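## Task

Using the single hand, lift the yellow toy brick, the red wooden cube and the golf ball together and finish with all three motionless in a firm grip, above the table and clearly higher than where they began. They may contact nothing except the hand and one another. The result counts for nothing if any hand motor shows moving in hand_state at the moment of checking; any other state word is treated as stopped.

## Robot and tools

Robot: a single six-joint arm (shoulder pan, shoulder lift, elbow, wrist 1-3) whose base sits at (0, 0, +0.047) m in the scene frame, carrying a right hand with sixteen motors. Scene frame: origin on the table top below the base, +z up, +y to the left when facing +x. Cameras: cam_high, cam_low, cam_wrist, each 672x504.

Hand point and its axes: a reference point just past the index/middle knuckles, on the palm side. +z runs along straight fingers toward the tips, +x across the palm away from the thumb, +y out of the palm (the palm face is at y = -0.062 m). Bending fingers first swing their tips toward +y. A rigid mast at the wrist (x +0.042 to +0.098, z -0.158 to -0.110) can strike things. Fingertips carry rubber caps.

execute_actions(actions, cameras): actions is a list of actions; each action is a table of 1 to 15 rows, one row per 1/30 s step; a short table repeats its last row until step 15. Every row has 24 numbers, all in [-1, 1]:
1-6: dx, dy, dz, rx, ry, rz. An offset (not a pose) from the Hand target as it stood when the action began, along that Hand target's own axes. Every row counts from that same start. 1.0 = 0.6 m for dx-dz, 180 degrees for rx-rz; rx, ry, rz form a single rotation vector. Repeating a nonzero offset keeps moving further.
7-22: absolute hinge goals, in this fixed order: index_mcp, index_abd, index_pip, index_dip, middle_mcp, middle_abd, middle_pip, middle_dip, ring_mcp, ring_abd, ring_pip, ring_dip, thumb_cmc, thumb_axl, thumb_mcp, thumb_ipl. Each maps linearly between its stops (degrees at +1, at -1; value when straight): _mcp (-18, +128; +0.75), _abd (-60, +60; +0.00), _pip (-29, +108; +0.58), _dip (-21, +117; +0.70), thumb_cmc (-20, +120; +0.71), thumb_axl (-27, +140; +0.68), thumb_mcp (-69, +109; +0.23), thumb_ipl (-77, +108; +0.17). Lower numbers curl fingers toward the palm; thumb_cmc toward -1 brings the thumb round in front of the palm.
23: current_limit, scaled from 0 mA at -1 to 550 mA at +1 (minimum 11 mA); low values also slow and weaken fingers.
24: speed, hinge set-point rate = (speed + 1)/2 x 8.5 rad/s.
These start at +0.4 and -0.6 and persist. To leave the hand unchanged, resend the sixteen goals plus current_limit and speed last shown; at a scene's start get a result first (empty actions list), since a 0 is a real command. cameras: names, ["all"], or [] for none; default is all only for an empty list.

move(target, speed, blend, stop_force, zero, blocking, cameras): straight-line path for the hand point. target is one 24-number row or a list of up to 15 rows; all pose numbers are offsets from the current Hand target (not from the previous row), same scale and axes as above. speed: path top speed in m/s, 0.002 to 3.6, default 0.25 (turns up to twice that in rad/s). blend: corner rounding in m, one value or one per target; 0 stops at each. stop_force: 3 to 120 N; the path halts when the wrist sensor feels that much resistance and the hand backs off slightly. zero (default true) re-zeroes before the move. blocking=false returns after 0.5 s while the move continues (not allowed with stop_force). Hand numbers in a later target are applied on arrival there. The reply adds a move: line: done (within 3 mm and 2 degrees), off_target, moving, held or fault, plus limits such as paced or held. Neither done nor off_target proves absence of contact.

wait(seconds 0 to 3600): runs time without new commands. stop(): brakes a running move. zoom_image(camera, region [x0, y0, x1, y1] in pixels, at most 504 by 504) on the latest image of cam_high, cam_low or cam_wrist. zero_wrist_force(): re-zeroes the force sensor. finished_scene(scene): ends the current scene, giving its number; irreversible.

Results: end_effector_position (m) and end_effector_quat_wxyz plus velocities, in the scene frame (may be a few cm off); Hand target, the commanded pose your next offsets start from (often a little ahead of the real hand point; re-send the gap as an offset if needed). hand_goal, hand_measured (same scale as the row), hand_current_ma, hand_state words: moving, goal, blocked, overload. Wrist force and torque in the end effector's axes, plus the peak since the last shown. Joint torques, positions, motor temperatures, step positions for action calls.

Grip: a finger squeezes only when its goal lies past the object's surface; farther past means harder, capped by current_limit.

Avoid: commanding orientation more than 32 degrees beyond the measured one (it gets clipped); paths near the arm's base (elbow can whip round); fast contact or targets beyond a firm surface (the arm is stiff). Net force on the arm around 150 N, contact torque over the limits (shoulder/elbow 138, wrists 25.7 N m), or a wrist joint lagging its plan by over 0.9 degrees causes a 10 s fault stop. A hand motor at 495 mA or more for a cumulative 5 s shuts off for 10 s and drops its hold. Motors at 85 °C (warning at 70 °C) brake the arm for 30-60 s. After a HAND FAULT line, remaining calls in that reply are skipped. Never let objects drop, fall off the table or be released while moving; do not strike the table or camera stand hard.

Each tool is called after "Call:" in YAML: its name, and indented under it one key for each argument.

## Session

Call:
execute_actions:
  actions: []

Call:
zoom_image:
  camera: "cam_high"
  region: [170, 60, 530, 330]

Scene clock: 0.00 s.
end_effector_position=(+0.4961, +0.2943, +0.3492) hand_goal=(+0.754, +0.000, +0.576, +0.696, +0.754, +0.000, +0.576, +0.696, +0.754, +0.000, +0.576, +0.696, +0.714, +0.678, +0.226, +0.168) hand_measured=(+0.754, +0.000, +0.576, +0.696, +0.754, +0.000, +0.576, +0.696, +0.754, +0.000, +0.576, +0.696, +0.714, +0.678, +0.226, +0.168) hand_current_ma=(+0, +0, +0, +0, +0, +0, +0, +0, +0, +0, +0, +0, +0, +0, +0, +0) hand_state=(goal, goal, goal, goal, goal, goal, goal, goal, goal, goal, goal, goal, goal, goal, goal, goal) hand_current_limit=0.40 hand_speed=-0.60 end_effector_quat_wxyz=(+0.521, +0.116, +0.845, -0.014)
Joint positions: [0.387 -1.503 2.348 -3.455 -2.067 -1.199]
Joint velocities: within noise
Joint torques (N m): no reading
Motor temperatures (°C): [30 35 35 37 35 37]
Wrist force (N): no reading
Wrist torque (N m): no reading
Wrist force, peak (N): no reading
Hand target: +0.4961, +0.2943, +0.3492; +0.521, +0.116, +0.845, -0.014

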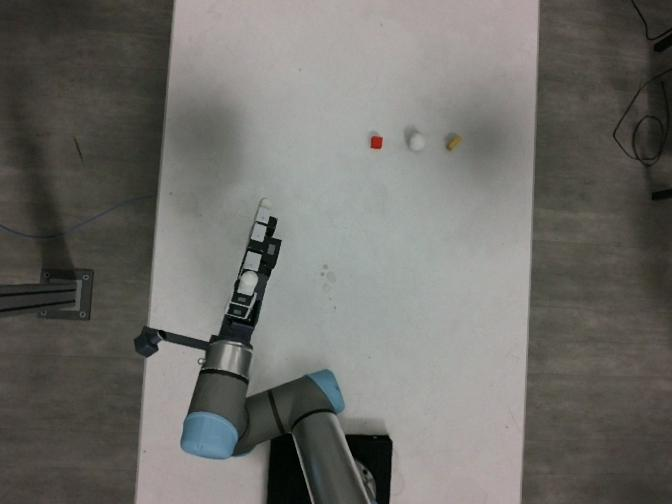

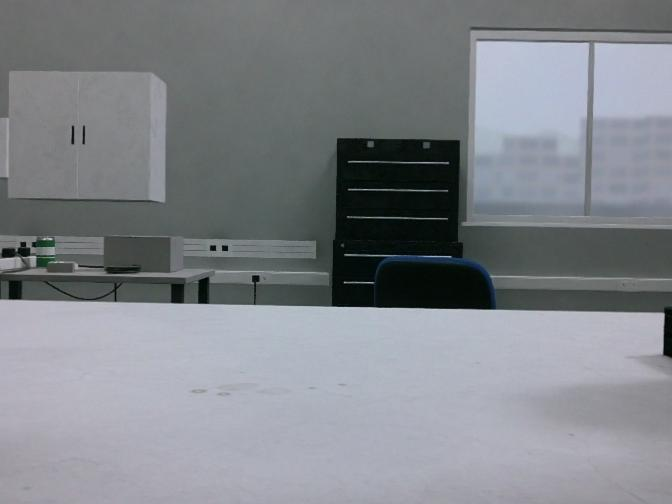

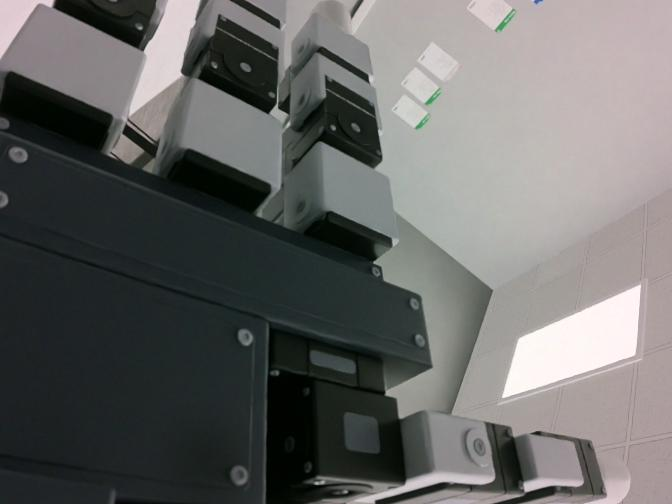

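Scaled by 1.400 from the camera's image (finer frame: 960x720).

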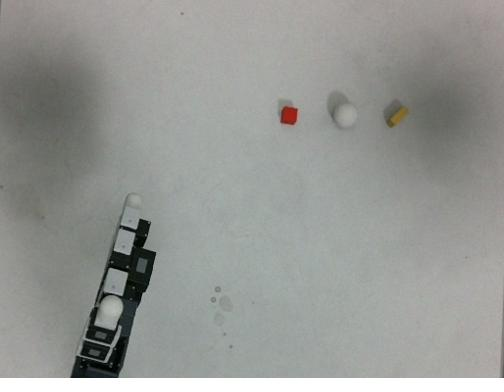

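Scene 1 worked. Now zooming in on the objects in scene 2.

Call:
zoom_image:
  camera: "cam_high"
  region: [360, 110, 480, 170]

Scaled by 4.200 from the camera's image (finer frame: 960x720).

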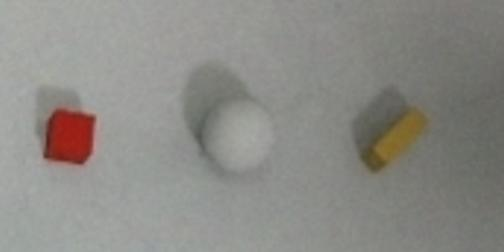

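Call:
zoom_image:
  camera: "cam_high"
  region: [435, 125, 475, 160]

Call:
zoom_image:
  camera: "cam_high"
  region: [360, 125, 400, 160]

Scaled by 12.600 from the camera's image (finer frame: 960x720).

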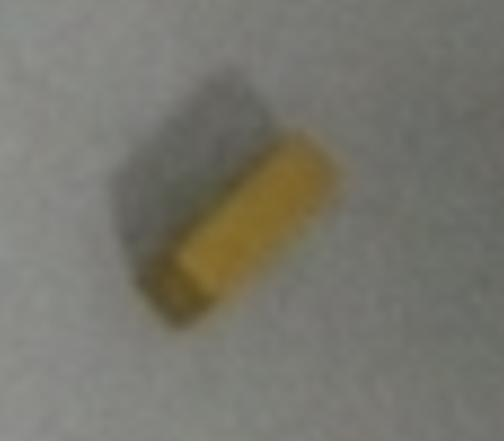

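Scaled by 12.600 from the camera's image (finer frame: 960x720).

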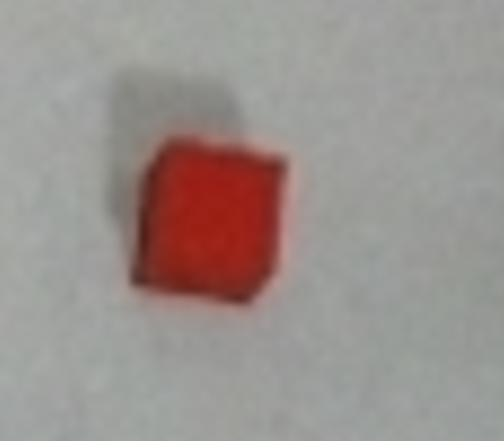

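Call:
move:
  target: [-0.0458,-0.4878,0.6757,0.064,-0.1294,-0.5366,-0.411,0.25,0.577,0.696,-0.411,0,0.577,0.696,0.48,0,0.577,0.696,0.714,0.678,0.226,0.168,0.4,-0.6]
  speed: 0.4
  cameras: ["cam_high"]

Call:
zoom_image:
  camera: "cam_high"
  region: [320, 60, 480, 220]

Scene clock: 40.63 s.
end_effector_position=(+0.8021, -0.0538, +0.1600) hand_goal=(-0.410, +0.250, +0.578, +0.696, -0.410, +0.000, +0.578, +0.696, +0.480, +0.000, +0.578, +0.696, +0.714, +0.678, +0.226, +0.168) hand_measured=(-0.408, +0.244, +0.576, +0.696, -0.408, -0.002, +0.576, +0.696, +0.472, -0.002, +0.576, +0.696, +0.706, +0.678, +0.226, +0.168) hand_current_ma=(+0, -1, +0, +0, +0, +0, +0, +0, -1, +0, +0, +0, -1, +0, +0, +0) hand_state=(goal, goal, goal, goal, goal, goal, goal, goal, goal, goal, goal, goal, goal, goal, goal, goal) hand_current_limit=0.40 hand_speed=-0.60 end_effector_quat_wxyz=(-0.465, +0.507, -0.535, +0.490)
Joint positions: [-0.345 -0.71 1.638 -3.99 -1.285 -3.173]
Joint torques (N m): [-5.45 -42.62 -24.88 0.63 2 -2.23]
Wrist force (N): [2.1 -0.5 0.2]
Wrist torque (N m): [0.36 -0.12 0.27]
Wrist force, peak (N): [2.8 -0.5 0.6]
Hand target: +0.8022, -0.0539, +0.1599; -0.465, +0.507, -0.535, +0.490
Off the commanded pose: 0.000 m, 0 deg.
move: done

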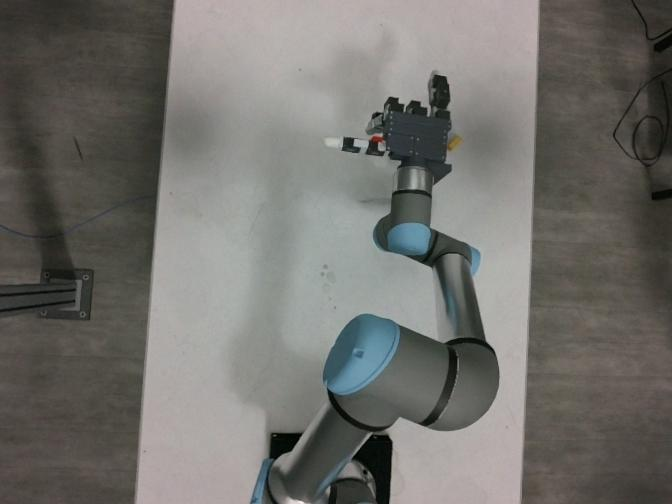

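Scaled by 3.150 from the camera's image (finer frame: 960x720).

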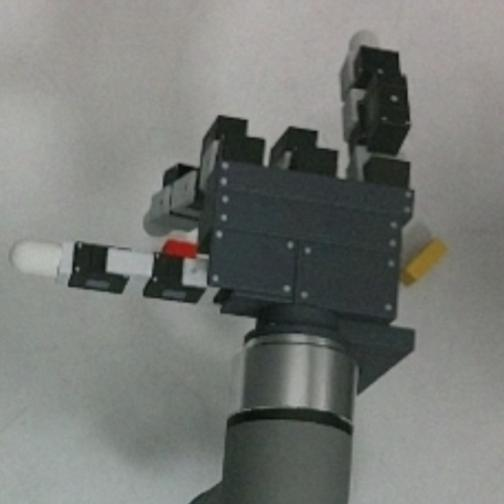

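Call:
move:
  target: [0,0.0996,0.0087,0,0,0,-0.411,0.25,0.577,0.696,-0.411,0,0.577,0.696,0.48,0,0.577,0.696,0.714,0.678,0.226,0.168,0.4,-0.6]
  speed: 0.15
  cameras: ["cam_high"]

Call:
zoom_image:
  camera: "cam_high"
  region: [340, 100, 420, 180]

Scene clock: 45.73 s.
end_effector_position=(+0.8021, -0.0538, +0.1001) hand_goal=(-0.410, +0.250, +0.578, +0.696, -0.410, +0.000, +0.578, +0.696, +0.480, +0.000, +0.578, +0.696, +0.714, +0.678, +0.226, +0.168) hand_measured=(-0.408, +0.244, +0.576, +0.696, -0.408, -0.002, +0.576, +0.696, +0.472, -0.002, +0.576, +0.696, +0.706, +0.678, +0.226, +0.168) hand_current_ma=(+0, -1, +0, +0, +0, +0, +0, +0, -1, +0, +0, +0, -1, +0, +0, +0) hand_state=(goal, goal, goal, goal, goal, goal, goal, goal, goal, goal, goal, goal, goal, goal, goal, goal) hand_current_limit=0.40 hand_speed=-0.60 end_effector_quat_wxyz=(-0.465, +0.507, -0.535, +0.490)
Joint positions: [-0.345 -0.592 1.611 -4.081 -1.284 -3.174]
Joint torques (N m): [6.47 -48.1 -23.36 -4.75 -0.91 2.19]
Wrist force (N): [1.9 -0.5 -0.3]
Wrist torque (N m): [0.39 -0.05 0.16]
Wrist force, peak (N): [2.4 -1.6 -0.1]
Hand target: +0.8021, -0.0538, +0.0999; -0.465, +0.507, -0.535, +0.490
Off the commanded pose: 0.000 m, 0 deg.
move: done

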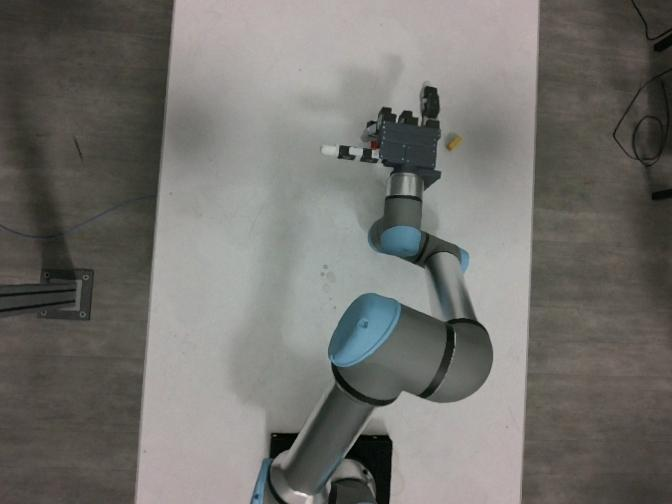

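Scaled by 6.300 from the camera's image (finer frame: 960x720).

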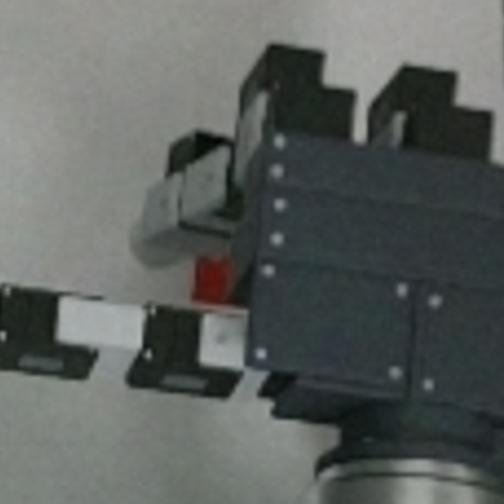

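Call:
move:
  target: [0,0.0627,0.0105,0,0,0,-0.411,0.25,0.577,0.696,-0.411,0,0.577,0.696,0.48,0,0.577,0.696,0.714,0.678,0.226,0.168,0.4,-0.6]
  speed: 0.04
  stop_force: 4

Call:
move:
  target: [0,0,0,0,0,0,-0.411,-0.11,0.577,0.696,-0.411,0.02,0.577,0.696,0.48,0,0.577,0.696,0.714,0.678,0.226,0.168,0.4,-0.88]
  speed: 0.05
  cameras: ["cam_high"]

Call:
zoom_image:
  camera: "cam_high"
  region: [340, 100, 420, 180]

Scene clock: 52.70 s.
end_effector_position=(+0.8051, -0.0539, +0.0619) hand_goal=(-0.410, +0.250, +0.578, +0.696, -0.410, +0.000, +0.578, +0.696, +0.480, +0.000, +0.578, +0.696, +0.714, +0.678, +0.226, +0.168) hand_measured=(-0.408, +0.244, +0.576, +0.696, -0.408, -0.002, +0.576, +0.696, +0.472, -0.002, +0.576, +0.696, +0.706, +0.678, +0.226, +0.168) hand_current_ma=(+0, -1, +0, +0, +0, +0, +0, +0, -1, +0, +0, +0, -1, +0, +0, +0) hand_state=(goal, goal, goal, goal, goal, goal, goal, goal, goal, goal, goal, goal, goal, goal, goal, goal) hand_current_limit=0.40 hand_speed=-0.60 end_effector_quat_wxyz=(-0.465, +0.507, -0.535, +0.490)
Joint positions: [-0.344 -0.511 1.573 -4.124 -1.285 -3.174]
Joint torques (N m): [9.08 -45.91 -22.02 -4.87 -1.62 2.22]
Wrist force (N): [1.9 -0.7 -0.1]
Wrist torque (N m): [0.35 -0.09 0.16]
Wrist force, peak (N): [2.4 -0.5 0.0]
Hand target: +0.8051, -0.0539, +0.0619; -0.465, +0.507, -0.535, +0.490
Off the commanded pose: 0.000 m, 0 deg.
move: done

Scene clock: 53.67 s.
end_effector_position=(+0.8051, -0.0539, +0.0619) hand_goal=(-0.410, -0.110, +0.578, +0.696, -0.410, +0.020, +0.578, +0.696, +0.480, +0.000, +0.578, +0.696, +0.714, +0.678, +0.226, +0.168) hand_measured=(-0.408, -0.026, +0.576, +0.696, -0.412, -0.006, +0.576, +0.696, +0.472, -0.002, +0.576, +0.696, +0.706, +0.678, +0.226, +0.168) hand_current_ma=(+0, +86, +0, +0, +0, -9, +0, +0, -1, +0, +0, +0, -1, +0, +0, +0) hand_state=(goal, blocked, goal, goal, goal, blocked, goal, goal, goal, goal, goal, goal, goal, goal, goal, goal) hand_current_limit=0.40 hand_speed=-0.88 end_effector_quat_wxyz=(-0.465, +0.507, -0.535, +0.490)
Joint positions: [-0.344 -0.511 1.573 -4.124 -1.285 -3.174]
Joint torques (N m): [8.91 -47.27 -22.55 -4.69 -1.39 2.09]
Wrist force (N): [1.8 -1.0 -0.1]
Wrist torque (N m): [0.36 -0.08 0.16]
Wrist force, peak (N): [2.0 -1.1 -0.3]
Hand target: +0.8051, -0.0539, +0.0619; -0.465, +0.507, -0.535, +0.490
Off the commanded pose: 0.000 m, 0 deg.
move: done

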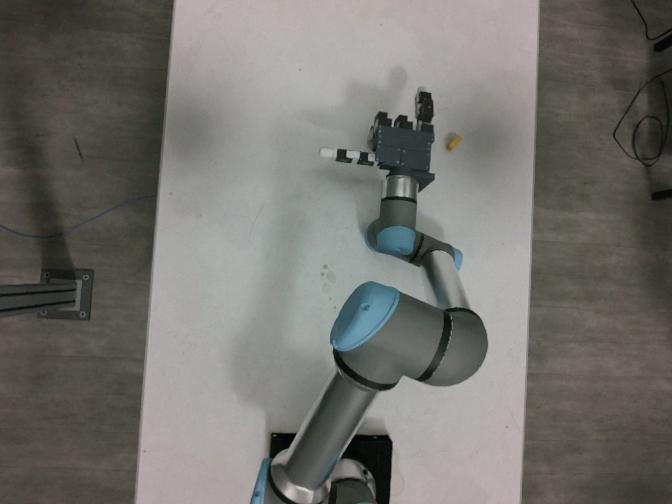

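Scaled by 6.300 from the camera's image (finer frame: 960x720).

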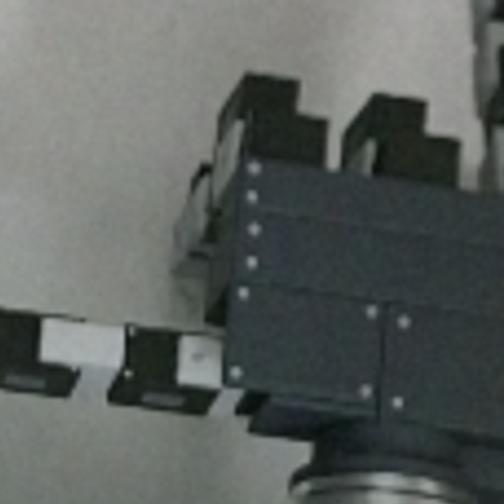

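Call:
move:
  target: [0,0,0,0,0,0,-0.411,-0.165,0.577,0.696,-0.411,0.02,0.577,0.696,0.48,0,0.577,0.696,0.714,0.678,0.226,0.168,0.4,-0.88]
  speed: 0.05

Call:
move:
  target:
    - [0,-0.1245,-0.0109,0,0,0,-0.411,-0.165,0.577,0.696,-0.411,0.02,0.577,0.696,0.48,0,0.577,0.696,0.714,0.678,0.226,0.168,0.4,-0.7]
    - [0.2243,-0.1213,0.0842,0,0.1826,0.016,-0.411,-0.165,0.577,0.696,-0.411,0.02,0.577,0.696,-0.411,-0.25,0.577,0.696,0.714,0.678,0.226,0.168,0.4,-0.7]
  speed: [0.1,0.18]
  blend: 0.015
  cameras: ["cam_high"]

Call:
zoom_image:
  camera: "cam_high"
  region: [380, 70, 500, 190]

Scene clock: 66.67 s.
end_effector_position=(+0.8051, -0.0539, +0.0619) hand_goal=(-0.410, -0.164, +0.578, +0.696, -0.410, +0.020, +0.578, +0.696, +0.480, +0.000, +0.578, +0.696, +0.714, +0.678, +0.226, +0.168) hand_measured=(-0.408, -0.042, +0.578, +0.696, -0.412, -0.018, +0.576, +0.696, +0.472, -0.002, +0.576, +0.696, +0.706, +0.678, +0.226, +0.168) hand_current_ma=(+0, +177, +0, +0, +0, -19, +0, +0, -1, +0, +0, +0, -1, +0, +0, +0) hand_state=(goal, blocked, goal, goal, goal, blocked, goal, goal, goal, goal, goal, goal, goal, goal, goal, goal) hand_current_limit=0.40 hand_speed=-0.88 end_effector_quat_wxyz=(-0.465, +0.507, -0.535, +0.490)
Joint positions: [-0.344 -0.511 1.573 -4.124 -1.285 -3.174]
Joint torques (N m): [7.24 -46.25 -18.4 -1.47 -1.43 1.93]
Wrist force (N): [1.6 -1.4 -0.2]
Wrist torque (N m): [0.35 -0.06 0.15]
Wrist force, peak (N): [1.8 -1.5 -0.2]
Hand target: +0.8051, -0.0539, +0.0619; -0.465, +0.507, -0.535, +0.490
Off the commanded pose: 0.000 m, 0 deg.
move: done

Scene clock: 70.90 s.
end_effector_position=(+0.8547, -0.1913, +0.1299) hand_goal=(-0.410, -0.164, +0.578, +0.696, -0.410, +0.020, +0.578, +0.696, -0.410, -0.250, +0.578, +0.696, +0.714, +0.678, +0.226, +0.168) hand_measured=(-0.408, -0.044, +0.578, +0.696, -0.414, -0.020, +0.576, +0.696, -0.410, -0.246, +0.576, +0.696, +0.706, +0.678, +0.226, +0.168) hand_current_ma=(+0, +171, +0, +0, +0, -22, +0, +0, +0, +0, +0, +0, -1, +0, +0, +0) hand_state=(goal, blocked, goal, goal, goal, blocked, goal, goal, goal, goal, goal, goal, goal, goal, goal, goal) hand_current_limit=0.40 hand_speed=-0.70 end_effector_quat_wxyz=(+0.307, -0.335, +0.657, -0.602)
Joint positions: [-0.324 -0.525 1.315 -3.856 -1.879 -3.12]
Joint torques (N m): [9.09 -51.79 -26.55 0.57 -1.62 2.4]
Wrist force (N): [2.4 -0.6 -0.4]
Wrist torque (N m): [0.45 -0.13 0.11]
Wrist force, peak (N): [2.6 -0.9 -0.1]
Hand target: +0.8547, -0.1913, +0.1299; +0.307, -0.335, +0.657, -0.602
Off the commanded pose: 0.000 m, 0 deg.
move: done

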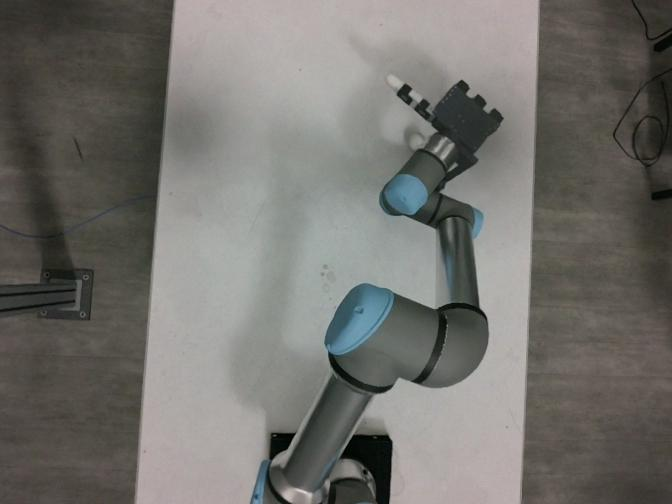

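Scaled by 4.200 from the camera's image (finer frame: 960x720).

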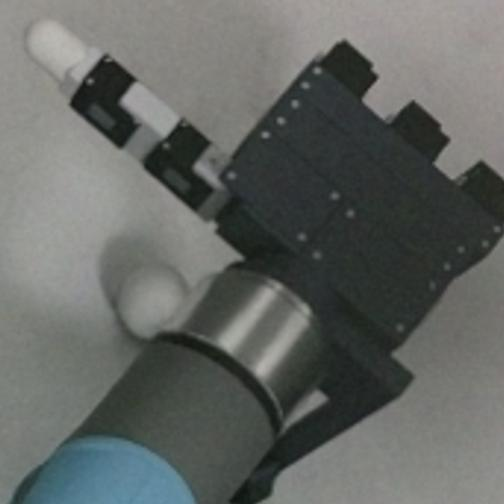

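Call:
move:
  target: [0,0.1094,0.0096,0,0,0,-0.411,-0.165,0.577,0.696,-0.411,0.02,0.577,0.696,-0.411,-0.25,0.577,0.696,0.714,0.678,0.226,0.168,0.4,-0.7]
  speed: 0.05
  stop_force: 4

Call:
move:
  target: [0,0,0,0,0,0,-0.411,-0.165,0.577,0.696,-0.411,0.01,0.577,0.696,-0.411,0.2,0.577,0.696,0.714,0.678,0.226,0.168,0.4,-0.88]
  speed: 0.05
  cameras: ["cam_high"]

Call:
zoom_image:
  camera: "cam_high"
  region: [400, 80, 500, 180]

Scene clock: 81.57 s.
end_effector_position=(+0.8547, -0.1913, +0.0640) hand_goal=(-0.410, -0.164, +0.578, +0.696, -0.410, +0.020, +0.578, +0.696, -0.410, -0.250, +0.578, +0.696, +0.714, +0.678, +0.226, +0.168) hand_measured=(-0.408, -0.044, +0.578, +0.696, -0.414, -0.020, +0.576, +0.696, -0.410, -0.246, +0.576, +0.696, +0.706, +0.678, +0.226, +0.168) hand_current_ma=(+0, +171, +0, +0, +0, -22, +0, +0, +0, +0, +0, +0, -1, +0, +0, +0) hand_state=(goal, blocked, goal, goal, goal, blocked, goal, goal, goal, goal, goal, goal, goal, goal, goal, goal) hand_current_limit=0.40 hand_speed=-0.70 end_effector_quat_wxyz=(+0.307, -0.335, +0.657, -0.602)
Joint positions: [-0.325 -0.405 1.272 -3.932 -1.878 -3.12]
Joint torques (N m): [-5.16 -52.05 -25.7 -4.81 0.77 -1.95]
Wrist force (N): [2.3 -1.0 -0.1]
Wrist torque (N m): [0.35 -0.16 0.09]
Wrist force, peak (N): [2.6 -0.8 -0.3]
Hand target: +0.8547, -0.1913, +0.0640; +0.307, -0.335, +0.657, -0.602
Off the commanded pose: 0.000 m, 0 deg.
move: done

Scene clock: 82.70 s.
end_effector_position=(+0.8547, -0.1913, +0.0640) hand_goal=(-0.410, -0.164, +0.578, +0.696, -0.410, +0.010, +0.578, +0.696, -0.410, +0.200, +0.578, +0.696, +0.714, +0.678, +0.226, +0.168) hand_measured=(-0.408, -0.050, +0.578, +0.696, -0.424, -0.024, +0.570, +0.694, -0.402, +0.098, +0.582, +0.696, +0.706, +0.678, +0.226, +0.168) hand_current_ma=(+0, +156, +0, +0, -4, -15, -1, +0, +1, -125, +0, +0, -1, +0, +0, +0) hand_state=(goal, blocked, goal, goal, goal, blocked, goal, goal, goal, blocked, goal, goal, goal, goal, goal, goal) hand_current_limit=0.40 hand_speed=-0.88 end_effector_quat_wxyz=(+0.307, -0.335, +0.657, -0.602)
Joint positions: [-0.325 -0.405 1.272 -3.932 -1.878 -3.12]
Joint torques (N m): [-3.93 -52.58 -25.32 -4.85 -0.8 -1.86]
Wrist force (N): [2.0 -1.0 -0.2]
Wrist torque (N m): [0.37 -0.11 0.05]
Wrist force, peak (N): [2.3 -1.1 -0.3]
Hand target: +0.8547, -0.1913, +0.0640; +0.307, -0.335, +0.657, -0.602
Off the commanded pose: 0.000 m, 0 deg.
move: done

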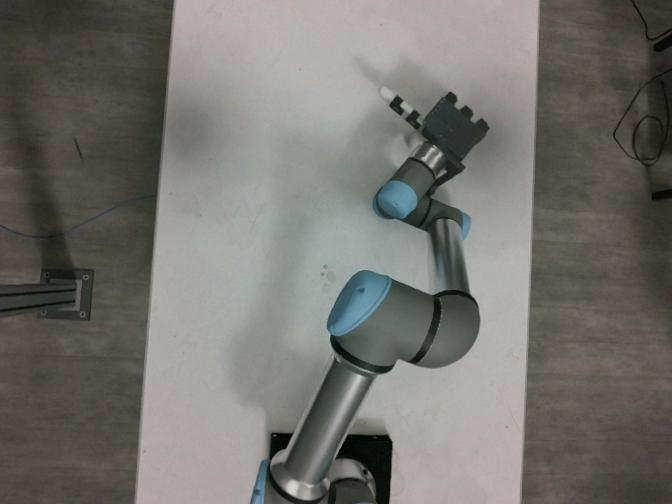

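Scaled by 5.040 from the camera's image (finer frame: 960x720).

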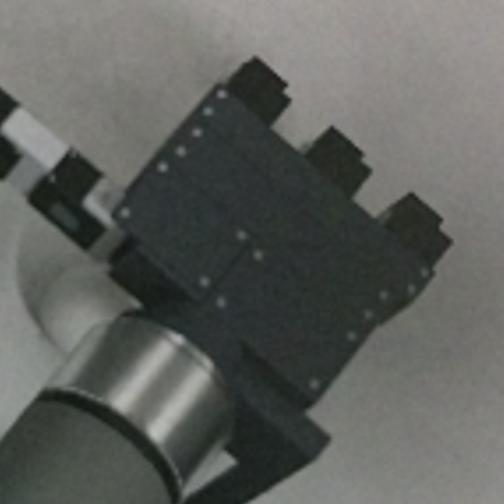

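Call:
move:
  target:
    - [0,0,0,0,0,0,-0.411,-0.185,0.577,0.696,-0.411,0.01,0.577,0.696,-0.411,0.24,0.577,0.696,0.714,0.678,0.226,0.168,0.4,-0.88]
    - [0,-0.1328,-0.0116,0,0,0,-0.411,-0.185,0.577,0.696,-0.411,0.01,0.577,0.696,-0.411,0.24,0.577,0.696,0.714,0.678,0.226,0.168,0.4,-0.88]
  speed: 0.1

Call:
move:
  target: [-0.0787,0.0295,-0.0446,0,-0.3487,-0.0305,-0.411,-0.185,0.577,0.696,-0.411,0.01,0.577,0.696,-0.411,0.24,0.577,0.696,-0.5,0.678,0.315,0.276,0.4,-0.75]
  speed: 0.2
  cameras: ["cam_high"]

Call:
zoom_image:
  camera: "cam_high"
  region: [370, 80, 470, 200]

Scene clock: 95.93 s.
end_effector_position=(+0.8548, -0.1914, +0.1438) hand_goal=(-0.410, -0.184, +0.578, +0.696, -0.410, +0.010, +0.578, +0.696, -0.410, +0.240, +0.578, +0.696, +0.714, +0.678, +0.226, +0.168) hand_measured=(-0.406, -0.050, +0.580, +0.696, -0.428, -0.022, +0.568, +0.694, -0.402, +0.106, +0.584, +0.698, +0.706, +0.678, +0.226, +0.168) hand_current_ma=(+0, +213, +0, +0, -6, -13, -2, +0, +2, -214, +1, +0, -1, +0, +0, +0) hand_state=(goal, blocked, goal, goal, goal, blocked, goal, goal, goal, blocked, goal, goal, goal, goal, goal, goal) hand_current_limit=0.40 hand_speed=-0.88 end_effector_quat_wxyz=(+0.307, -0.335, +0.657, -0.602) end_effector_velocity=(+0.000, +0.000, +0.004) end_effector_angular_velocity=(-0.001, -0.003, -0.001)
Joint positions: [-0.324 -0.549 1.321 -3.837 -1.879 -3.12]
Joint velocities: [0 -0.006 0.001 0.001 -0.002 0]
Joint torques (N m): [7.66 -65.75 -2.44 0.51 -0.45 1.86]
Wrist force (N): [2.1 -0.4 -0.6]
Wrist torque (N m): [0.48 -0.10 0.08]
Wrist force, peak (N): [2.4 -1.0 -0.5]
Hand target: +0.8547, -0.1914, +0.1440; +0.307, -0.335, +0.657, -0.602
Off the commanded pose: 0.000 m, 0 deg.
move: done

Scene clock: 99.40 s.
end_effector_position=(+0.8597, -0.1366, +0.1287) hand_goal=(-0.410, -0.184, +0.578, +0.696, -0.410, +0.010, +0.578, +0.696, -0.410, +0.240, +0.578, +0.696, -0.500, +0.678, +0.316, +0.276) hand_measured=(-0.406, -0.050, +0.580, +0.696, -0.428, -0.020, +0.568, +0.694, -0.402, +0.106, +0.584, +0.698, -0.500, +0.678, +0.314, +0.274) hand_current_ma=(+0, +213, +0, +0, -6, -13, -2, +0, +2, -214, +1, +0, +0, +0, +0, +0) hand_state=(goal, blocked, goal, goal, goal, blocked, goal, goal, goal, blocked, goal, goal, goal, goal, goal, goal) hand_current_limit=0.40 hand_speed=-0.75 end_effector_quat_wxyz=(-0.576, +0.628, -0.385, +0.353)
Joint positions: [-0.556 -0.442 1.12 -3.663 -0.556 -3.289]
Joint torques (N m): [-5.94 -53.42 -27.26 1.37 1.91 -1.88]
Wrist force (N): [2.2 -0.3 -0.4]
Wrist torque (N m): [0.51 -0.07 0.33]
Wrist force, peak (N): [2.7 -0.5 -0.8]
Hand target: +0.8597, -0.1366, +0.1287; -0.576, +0.629, -0.385, +0.353
Off the commanded pose: 0.000 m, 0 deg.
move: done

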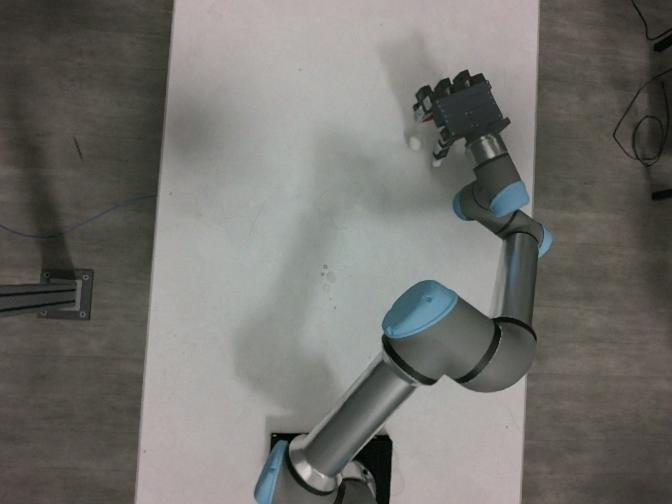

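Scaled by 4.200 from the camera's image (finer frame: 960x720).

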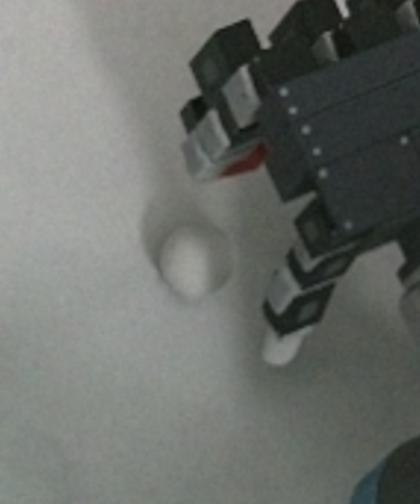

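Call:
move:
  target: [-0.002,0.1041,0.0091,0,0,0,-0.411,-0.185,0.577,0.696,-0.411,0.01,0.577,0.696,-0.411,0.24,0.577,0.696,-0.5,0.678,0.315,0.276,0.4,-0.75]
  speed: 0.06
  stop_force: 4
  cameras: ["cam_high"]

Call:
zoom_image:
  camera: "cam_high"
  region: [380, 100, 440, 170]

Scene clock: 107.50 s.
end_effector_position=(+0.8591, -0.1355, +0.0660) hand_goal=(-0.410, -0.184, +0.578, +0.696, -0.410, +0.010, +0.578, +0.696, -0.410, +0.240, +0.578, +0.696, -0.500, +0.678, +0.316, +0.276) hand_measured=(-0.406, -0.050, +0.580, +0.696, -0.428, -0.020, +0.568, +0.694, -0.402, +0.106, +0.584, +0.698, -0.500, +0.678, +0.314, +0.274) hand_current_ma=(+0, +213, +0, +0, -6, -13, -2, +0, +2, -214, +1, +0, +0, +0, +0, +0) hand_state=(goal, blocked, goal, goal, goal, blocked, goal, goal, goal, blocked, goal, goal, goal, goal, goal, goal) hand_current_limit=0.40 hand_speed=-0.75 end_effector_quat_wxyz=(-0.576, +0.629, -0.385, +0.353)
Joint positions: [-0.555 -0.334 1.08 -3.731 -0.556 -3.289]
Joint torques (N m): [8.8 -54.51 -26.6 -4.12 -0.92 1.97]
Wrist force (N): [2.3 -0.4 -0.7]
Wrist torque (N m): [0.52 -0.09 0.27]
Wrist force, peak (N): [2.5 -0.9 0.0]
Hand target: +0.8591, -0.1355, +0.0660; -0.576, +0.629, -0.385, +0.353
Off the commanded pose: 0.000 m, 0 deg.
move: done

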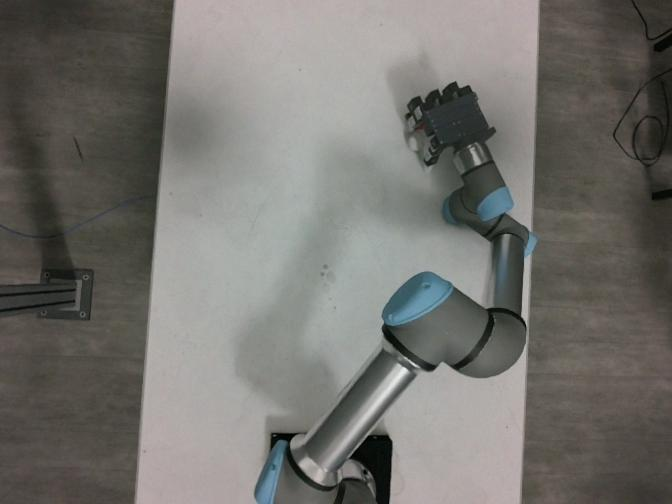

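Scaled by 7.200 from the camera's image (finer frame: 960x720).

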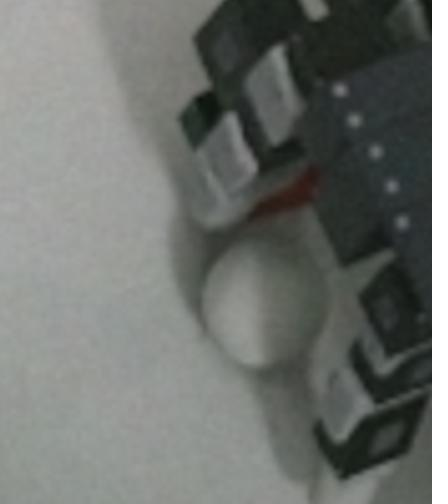

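Call:
move:
  target: [0,0,0,0,0,0,-0.411,-0.185,0.577,0.696,-0.411,0.01,0.577,0.696,-0.411,0.24,0.577,0.696,-0.5,0.678,-0.03,0.276,0.4,-0.92]
  speed: 0.05

Call:
move:
  target: [0,0,0,0,0,0,-0.445,-0.185,0.56,0.69,-0.411,0.01,0.577,0.696,-0.411,0.24,0.577,0.696,-0.5,0.678,-0.075,0.26,0.4,-0.95]
  speed: 0.05
  cameras: ["cam_high"]

Call:
zoom_image:
  camera: "cam_high"
  region: [380, 100, 440, 170]

Scene clock: 116.40 s.
end_effector_position=(+0.8591, -0.1355, +0.0660) hand_goal=(-0.410, -0.184, +0.578, +0.696, -0.410, +0.010, +0.578, +0.696, -0.410, +0.240, +0.578, +0.696, -0.500, +0.678, -0.030, +0.276) hand_measured=(-0.390, -0.050, +0.588, +0.700, -0.428, -0.018, +0.568, +0.694, -0.402, +0.108, +0.584, +0.698, -0.500, +0.678, -0.006, +0.278) hand_current_ma=(+8, +213, +2, +0, -6, -10, -2, +0, +2, -205, +1, +0, +0, +0, +16, +0) hand_state=(goal, blocked, goal, goal, goal, blocked, goal, goal, goal, blocked, goal, goal, goal, goal, blocked, goal) hand_current_limit=0.40 hand_speed=-0.92 end_effector_quat_wxyz=(-0.576, +0.629, -0.385, +0.353)
Joint positions: [-0.555 -0.334 1.08 -3.731 -0.556 -3.289]
Joint torques (N m): [7.8 -54.97 -26.04 -4.09 1.28 2.12]
Wrist force (N): [2.0 0.2 -0.8]
Wrist torque (N m): [0.55 -0.06 0.25]
Wrist force, peak (N): [2.5 0.0 -0.8]
Hand target: +0.8591, -0.1355, +0.0660; -0.576, +0.629, -0.385, +0.353
Off the commanded pose: 0.000 m, 0 deg.
move: done

Scene clock: 116.90 s.
end_effector_position=(+0.8591, -0.1355, +0.0660) hand_goal=(-0.444, -0.184, +0.560, +0.690, -0.410, +0.010, +0.578, +0.696, -0.410, +0.240, +0.578, +0.696, -0.500, +0.678, -0.074, +0.260) hand_measured=(-0.390, -0.050, +0.588, +0.702, -0.428, -0.018, +0.568, +0.694, -0.402, +0.110, +0.584, +0.698, -0.500, +0.678, -0.014, +0.278) hand_current_ma=(+53, +213, +13, +3, -6, -10, -2, +0, +2, -204, +1, +0, +0, +0, +98, +10) hand_state=(blocked, blocked, blocked, goal, goal, blocked, goal, goal, goal, blocked, goal, goal, goal, goal, blocked, goal) hand_current_limit=0.40 hand_speed=-0.95 end_effector_quat_wxyz=(-0.576, +0.629, -0.385, +0.353)
Joint positions: [-0.555 -0.334 1.08 -3.731 -0.556 -3.289]
Joint torques (N m): [8.74 -56.46 -27.1 -4.27 1.57 2.04]
Wrist force (N): [1.7 0.2 -0.4]
Wrist torque (N m): [0.51 -0.02 0.22]
Wrist force, peak (N): [2.3 0.5 -0.8]
Hand target: +0.8591, -0.1355, +0.0660; -0.576, +0.629, -0.385, +0.353
Off the commanded pose: 0.000 m, 0 deg.
move: done

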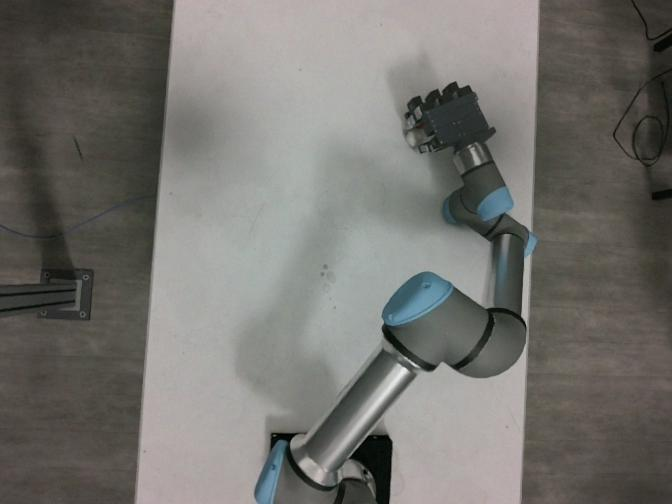

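Scaled by 7.200 from the camera's image (finer frame: 960x720).

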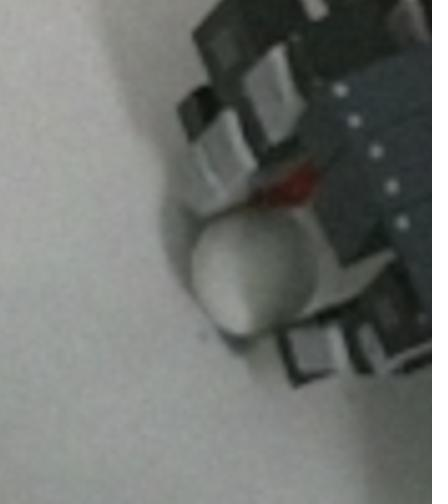

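Call:
move:
  target: [0,0,0,0,0,0,-0.475,-0.185,0.54,0.68,-0.411,0.01,0.577,0.696,-0.411,0.24,0.577,0.696,-0.5,0.678,-0.125,0.24,0.4,-0.96]
  speed: 0.05

Call:
move:
  target: [0,-0.0332,-0.0029,0,0,0,-0.475,-0.185,0.54,0.68,-0.411,0.01,0.577,0.696,-0.411,0.24,0.577,0.696,-0.5,0.678,-0.125,0.24,0.4,-0.96]
  speed: 0.03
  cameras: ["cam_high"]

Call:
zoom_image:
  camera: "cam_high"
  region: [380, 100, 440, 170]

Scene clock: 120.03 s.
end_effector_position=(+0.8591, -0.1355, +0.0660) hand_goal=(-0.474, -0.184, +0.540, +0.680, -0.410, +0.010, +0.578, +0.696, -0.410, +0.240, +0.578, +0.696, -0.500, +0.678, -0.124, +0.240) hand_measured=(-0.390, -0.050, +0.588, +0.702, -0.428, -0.016, +0.568, +0.694, -0.402, +0.110, +0.584, +0.698, -0.498, +0.678, -0.020, +0.276) hand_current_ma=(+126, +213, +38, +9, -7, -10, -2, +0, +2, -203, +1, +0, +0, +0, +276, +40) hand_state=(blocked, blocked, blocked, blocked, goal, blocked, goal, goal, goal, blocked, goal, goal, goal, goal, moving, blocked) hand_current_limit=0.40 hand_speed=-0.96 end_effector_quat_wxyz=(-0.576, +0.629, -0.385, +0.353)
Joint positions: [-0.555 -0.334 1.08 -3.731 -0.556 -3.289]
Joint torques (N m): [8.35 -59.7 -27.03 -4.13 1.75 1.83]
Wrist force (N): [2.0 0.4 -0.6]
Wrist torque (N m): [0.55 -0.05 0.25]
Wrist force, peak (N): [2.3 0.3 -0.9]
Hand target: +0.8591, -0.1355, +0.0660; -0.576, +0.629, -0.385, +0.353
Off the commanded pose: 0.000 m, 0 deg.
move: done

Scene clock: 121.13 s.
end_effector_position=(+0.8591, -0.1355, +0.0858) hand_goal=(-0.474, -0.184, +0.540, +0.680, -0.410, +0.010, +0.578, +0.696, -0.410, +0.240, +0.578, +0.696, -0.500, +0.678, -0.124, +0.240) hand_measured=(-0.390, -0.050, +0.588, +0.702, -0.428, -0.016, +0.568, +0.694, -0.402, +0.110, +0.584, +0.698, -0.498, +0.678, -0.020, +0.276) hand_current_ma=(+127, +213, +38, +9, -7, -10, -2, +0, +2, -203, +1, +0, +0, +0, +275, +40) hand_state=(blocked, blocked, blocked, blocked, goal, blocked, goal, goal, goal, blocked, goal, goal, goal, goal, blocked, blocked) hand_current_limit=0.40 hand_speed=-0.96 end_effector_quat_wxyz=(-0.576, +0.628, -0.385, +0.353)
Joint positions: [-0.555 -0.37 1.096 -3.712 -0.556 -3.289]
Joint torques (N m): [9.17 -68.45 -2.45 1.18 -1.24 -0.75]
Wrist force (N): [2.0 -0.1 -0.5]
Wrist torque (N m): [0.48 -0.08 0.20]
Wrist force, peak (N): [2.5 0.2 -0.6]
Hand target: +0.8591, -0.1355, +0.0860; -0.576, +0.629, -0.385, +0.353
Off the commanded pose: 0.000 m, 0 deg.
move: done

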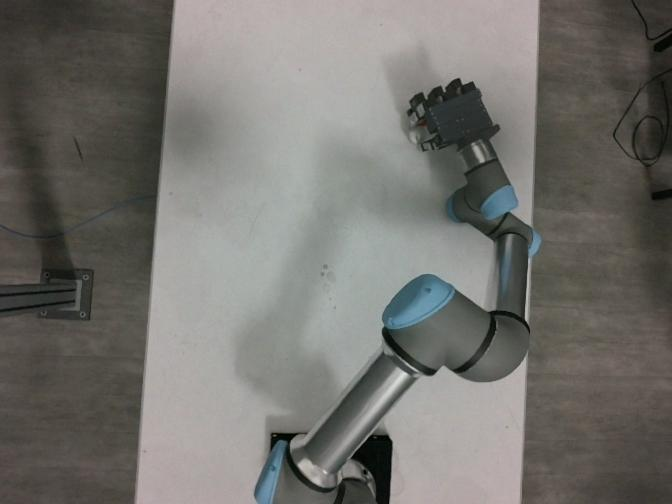

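Scaled by 7.200 from the camera's image (finer frame: 960x720).

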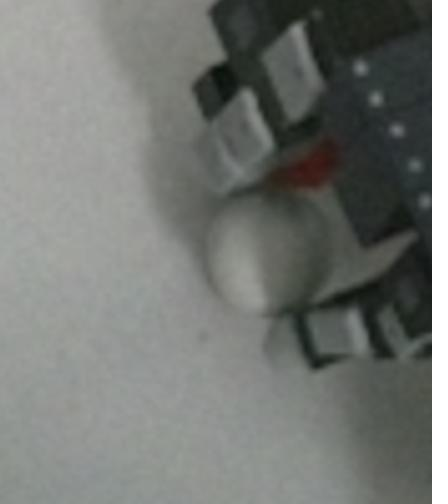

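Call:
move:
  target: [0,-0.249,-0.0218,0,0,0,-0.475,-0.185,0.54,0.68,-0.411,0.01,0.577,0.696,-0.411,0.24,0.577,0.696,-0.5,0.678,-0.125,0.24,0.4,-0.96]
  speed: 0.08
  cameras: ["cam_high"]

Call:
zoom_image:
  camera: "cam_high"
  region: [380, 40, 540, 200]

Scene clock: 126.73 s.
end_effector_position=(+0.8591, -0.1356, +0.2358) hand_goal=(-0.474, -0.184, +0.540, +0.680, -0.410, +0.010, +0.578, +0.696, -0.410, +0.240, +0.578, +0.696, -0.500, +0.678, -0.124, +0.240) hand_measured=(-0.390, -0.050, +0.588, +0.702, -0.428, -0.016, +0.568, +0.694, -0.402, +0.110, +0.584, +0.698, -0.498, +0.678, -0.020, +0.276) hand_current_ma=(+127, +213, +38, +9, -7, -10, -2, +0, +2, -203, +1, +0, +0, +0, +275, +40) hand_state=(blocked, blocked, blocked, blocked, goal, blocked, goal, goal, goal, blocked, goal, goal, goal, goal, blocked, blocked) hand_current_limit=0.40 hand_speed=-0.96 end_effector_quat_wxyz=(-0.576, +0.629, -0.385, +0.353) end_effector_velocity=(+0.000, -0.001, +0.002) end_effector_angular_velocity=(+0.000, +0.001, -0.002)
Joint positions: [-0.554 -0.606 1.138 -3.518 -0.557 -3.288]
Joint velocities: [-0.001 -0.003 0 0.005 -0.001 -0.001]
Joint torques (N m): [8.54 -67.61 -28.64 1.22 -1.22 -1.98]
Wrist force (N): [2.0 0.2 -0.7]
Wrist torque (N m): [0.54 -0.02 0.29]
Wrist force, peak (N): [2.3 0.7 -0.4]
Hand target: +0.8591, -0.1356, +0.2360; -0.576, +0.629, -0.385, +0.353
Off the commanded pose: 0.000 m, 0 deg.
move: done

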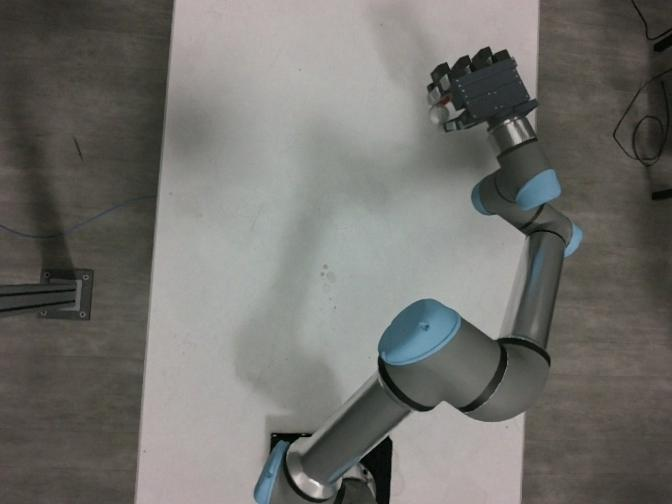

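Scaled by 3.150 from the camera's image (finer frame: 960x720).

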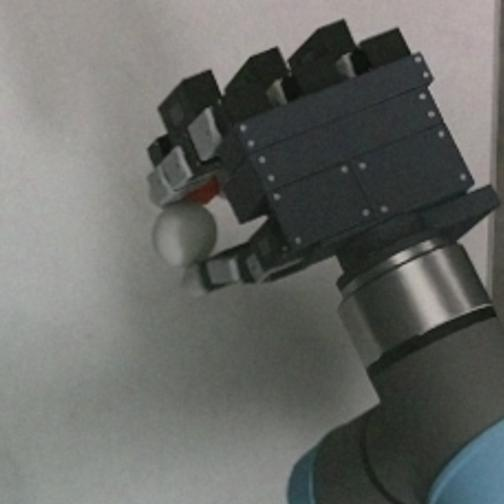

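Call:
finished_scene:
  scene: 2

The scene is finished: the task was done.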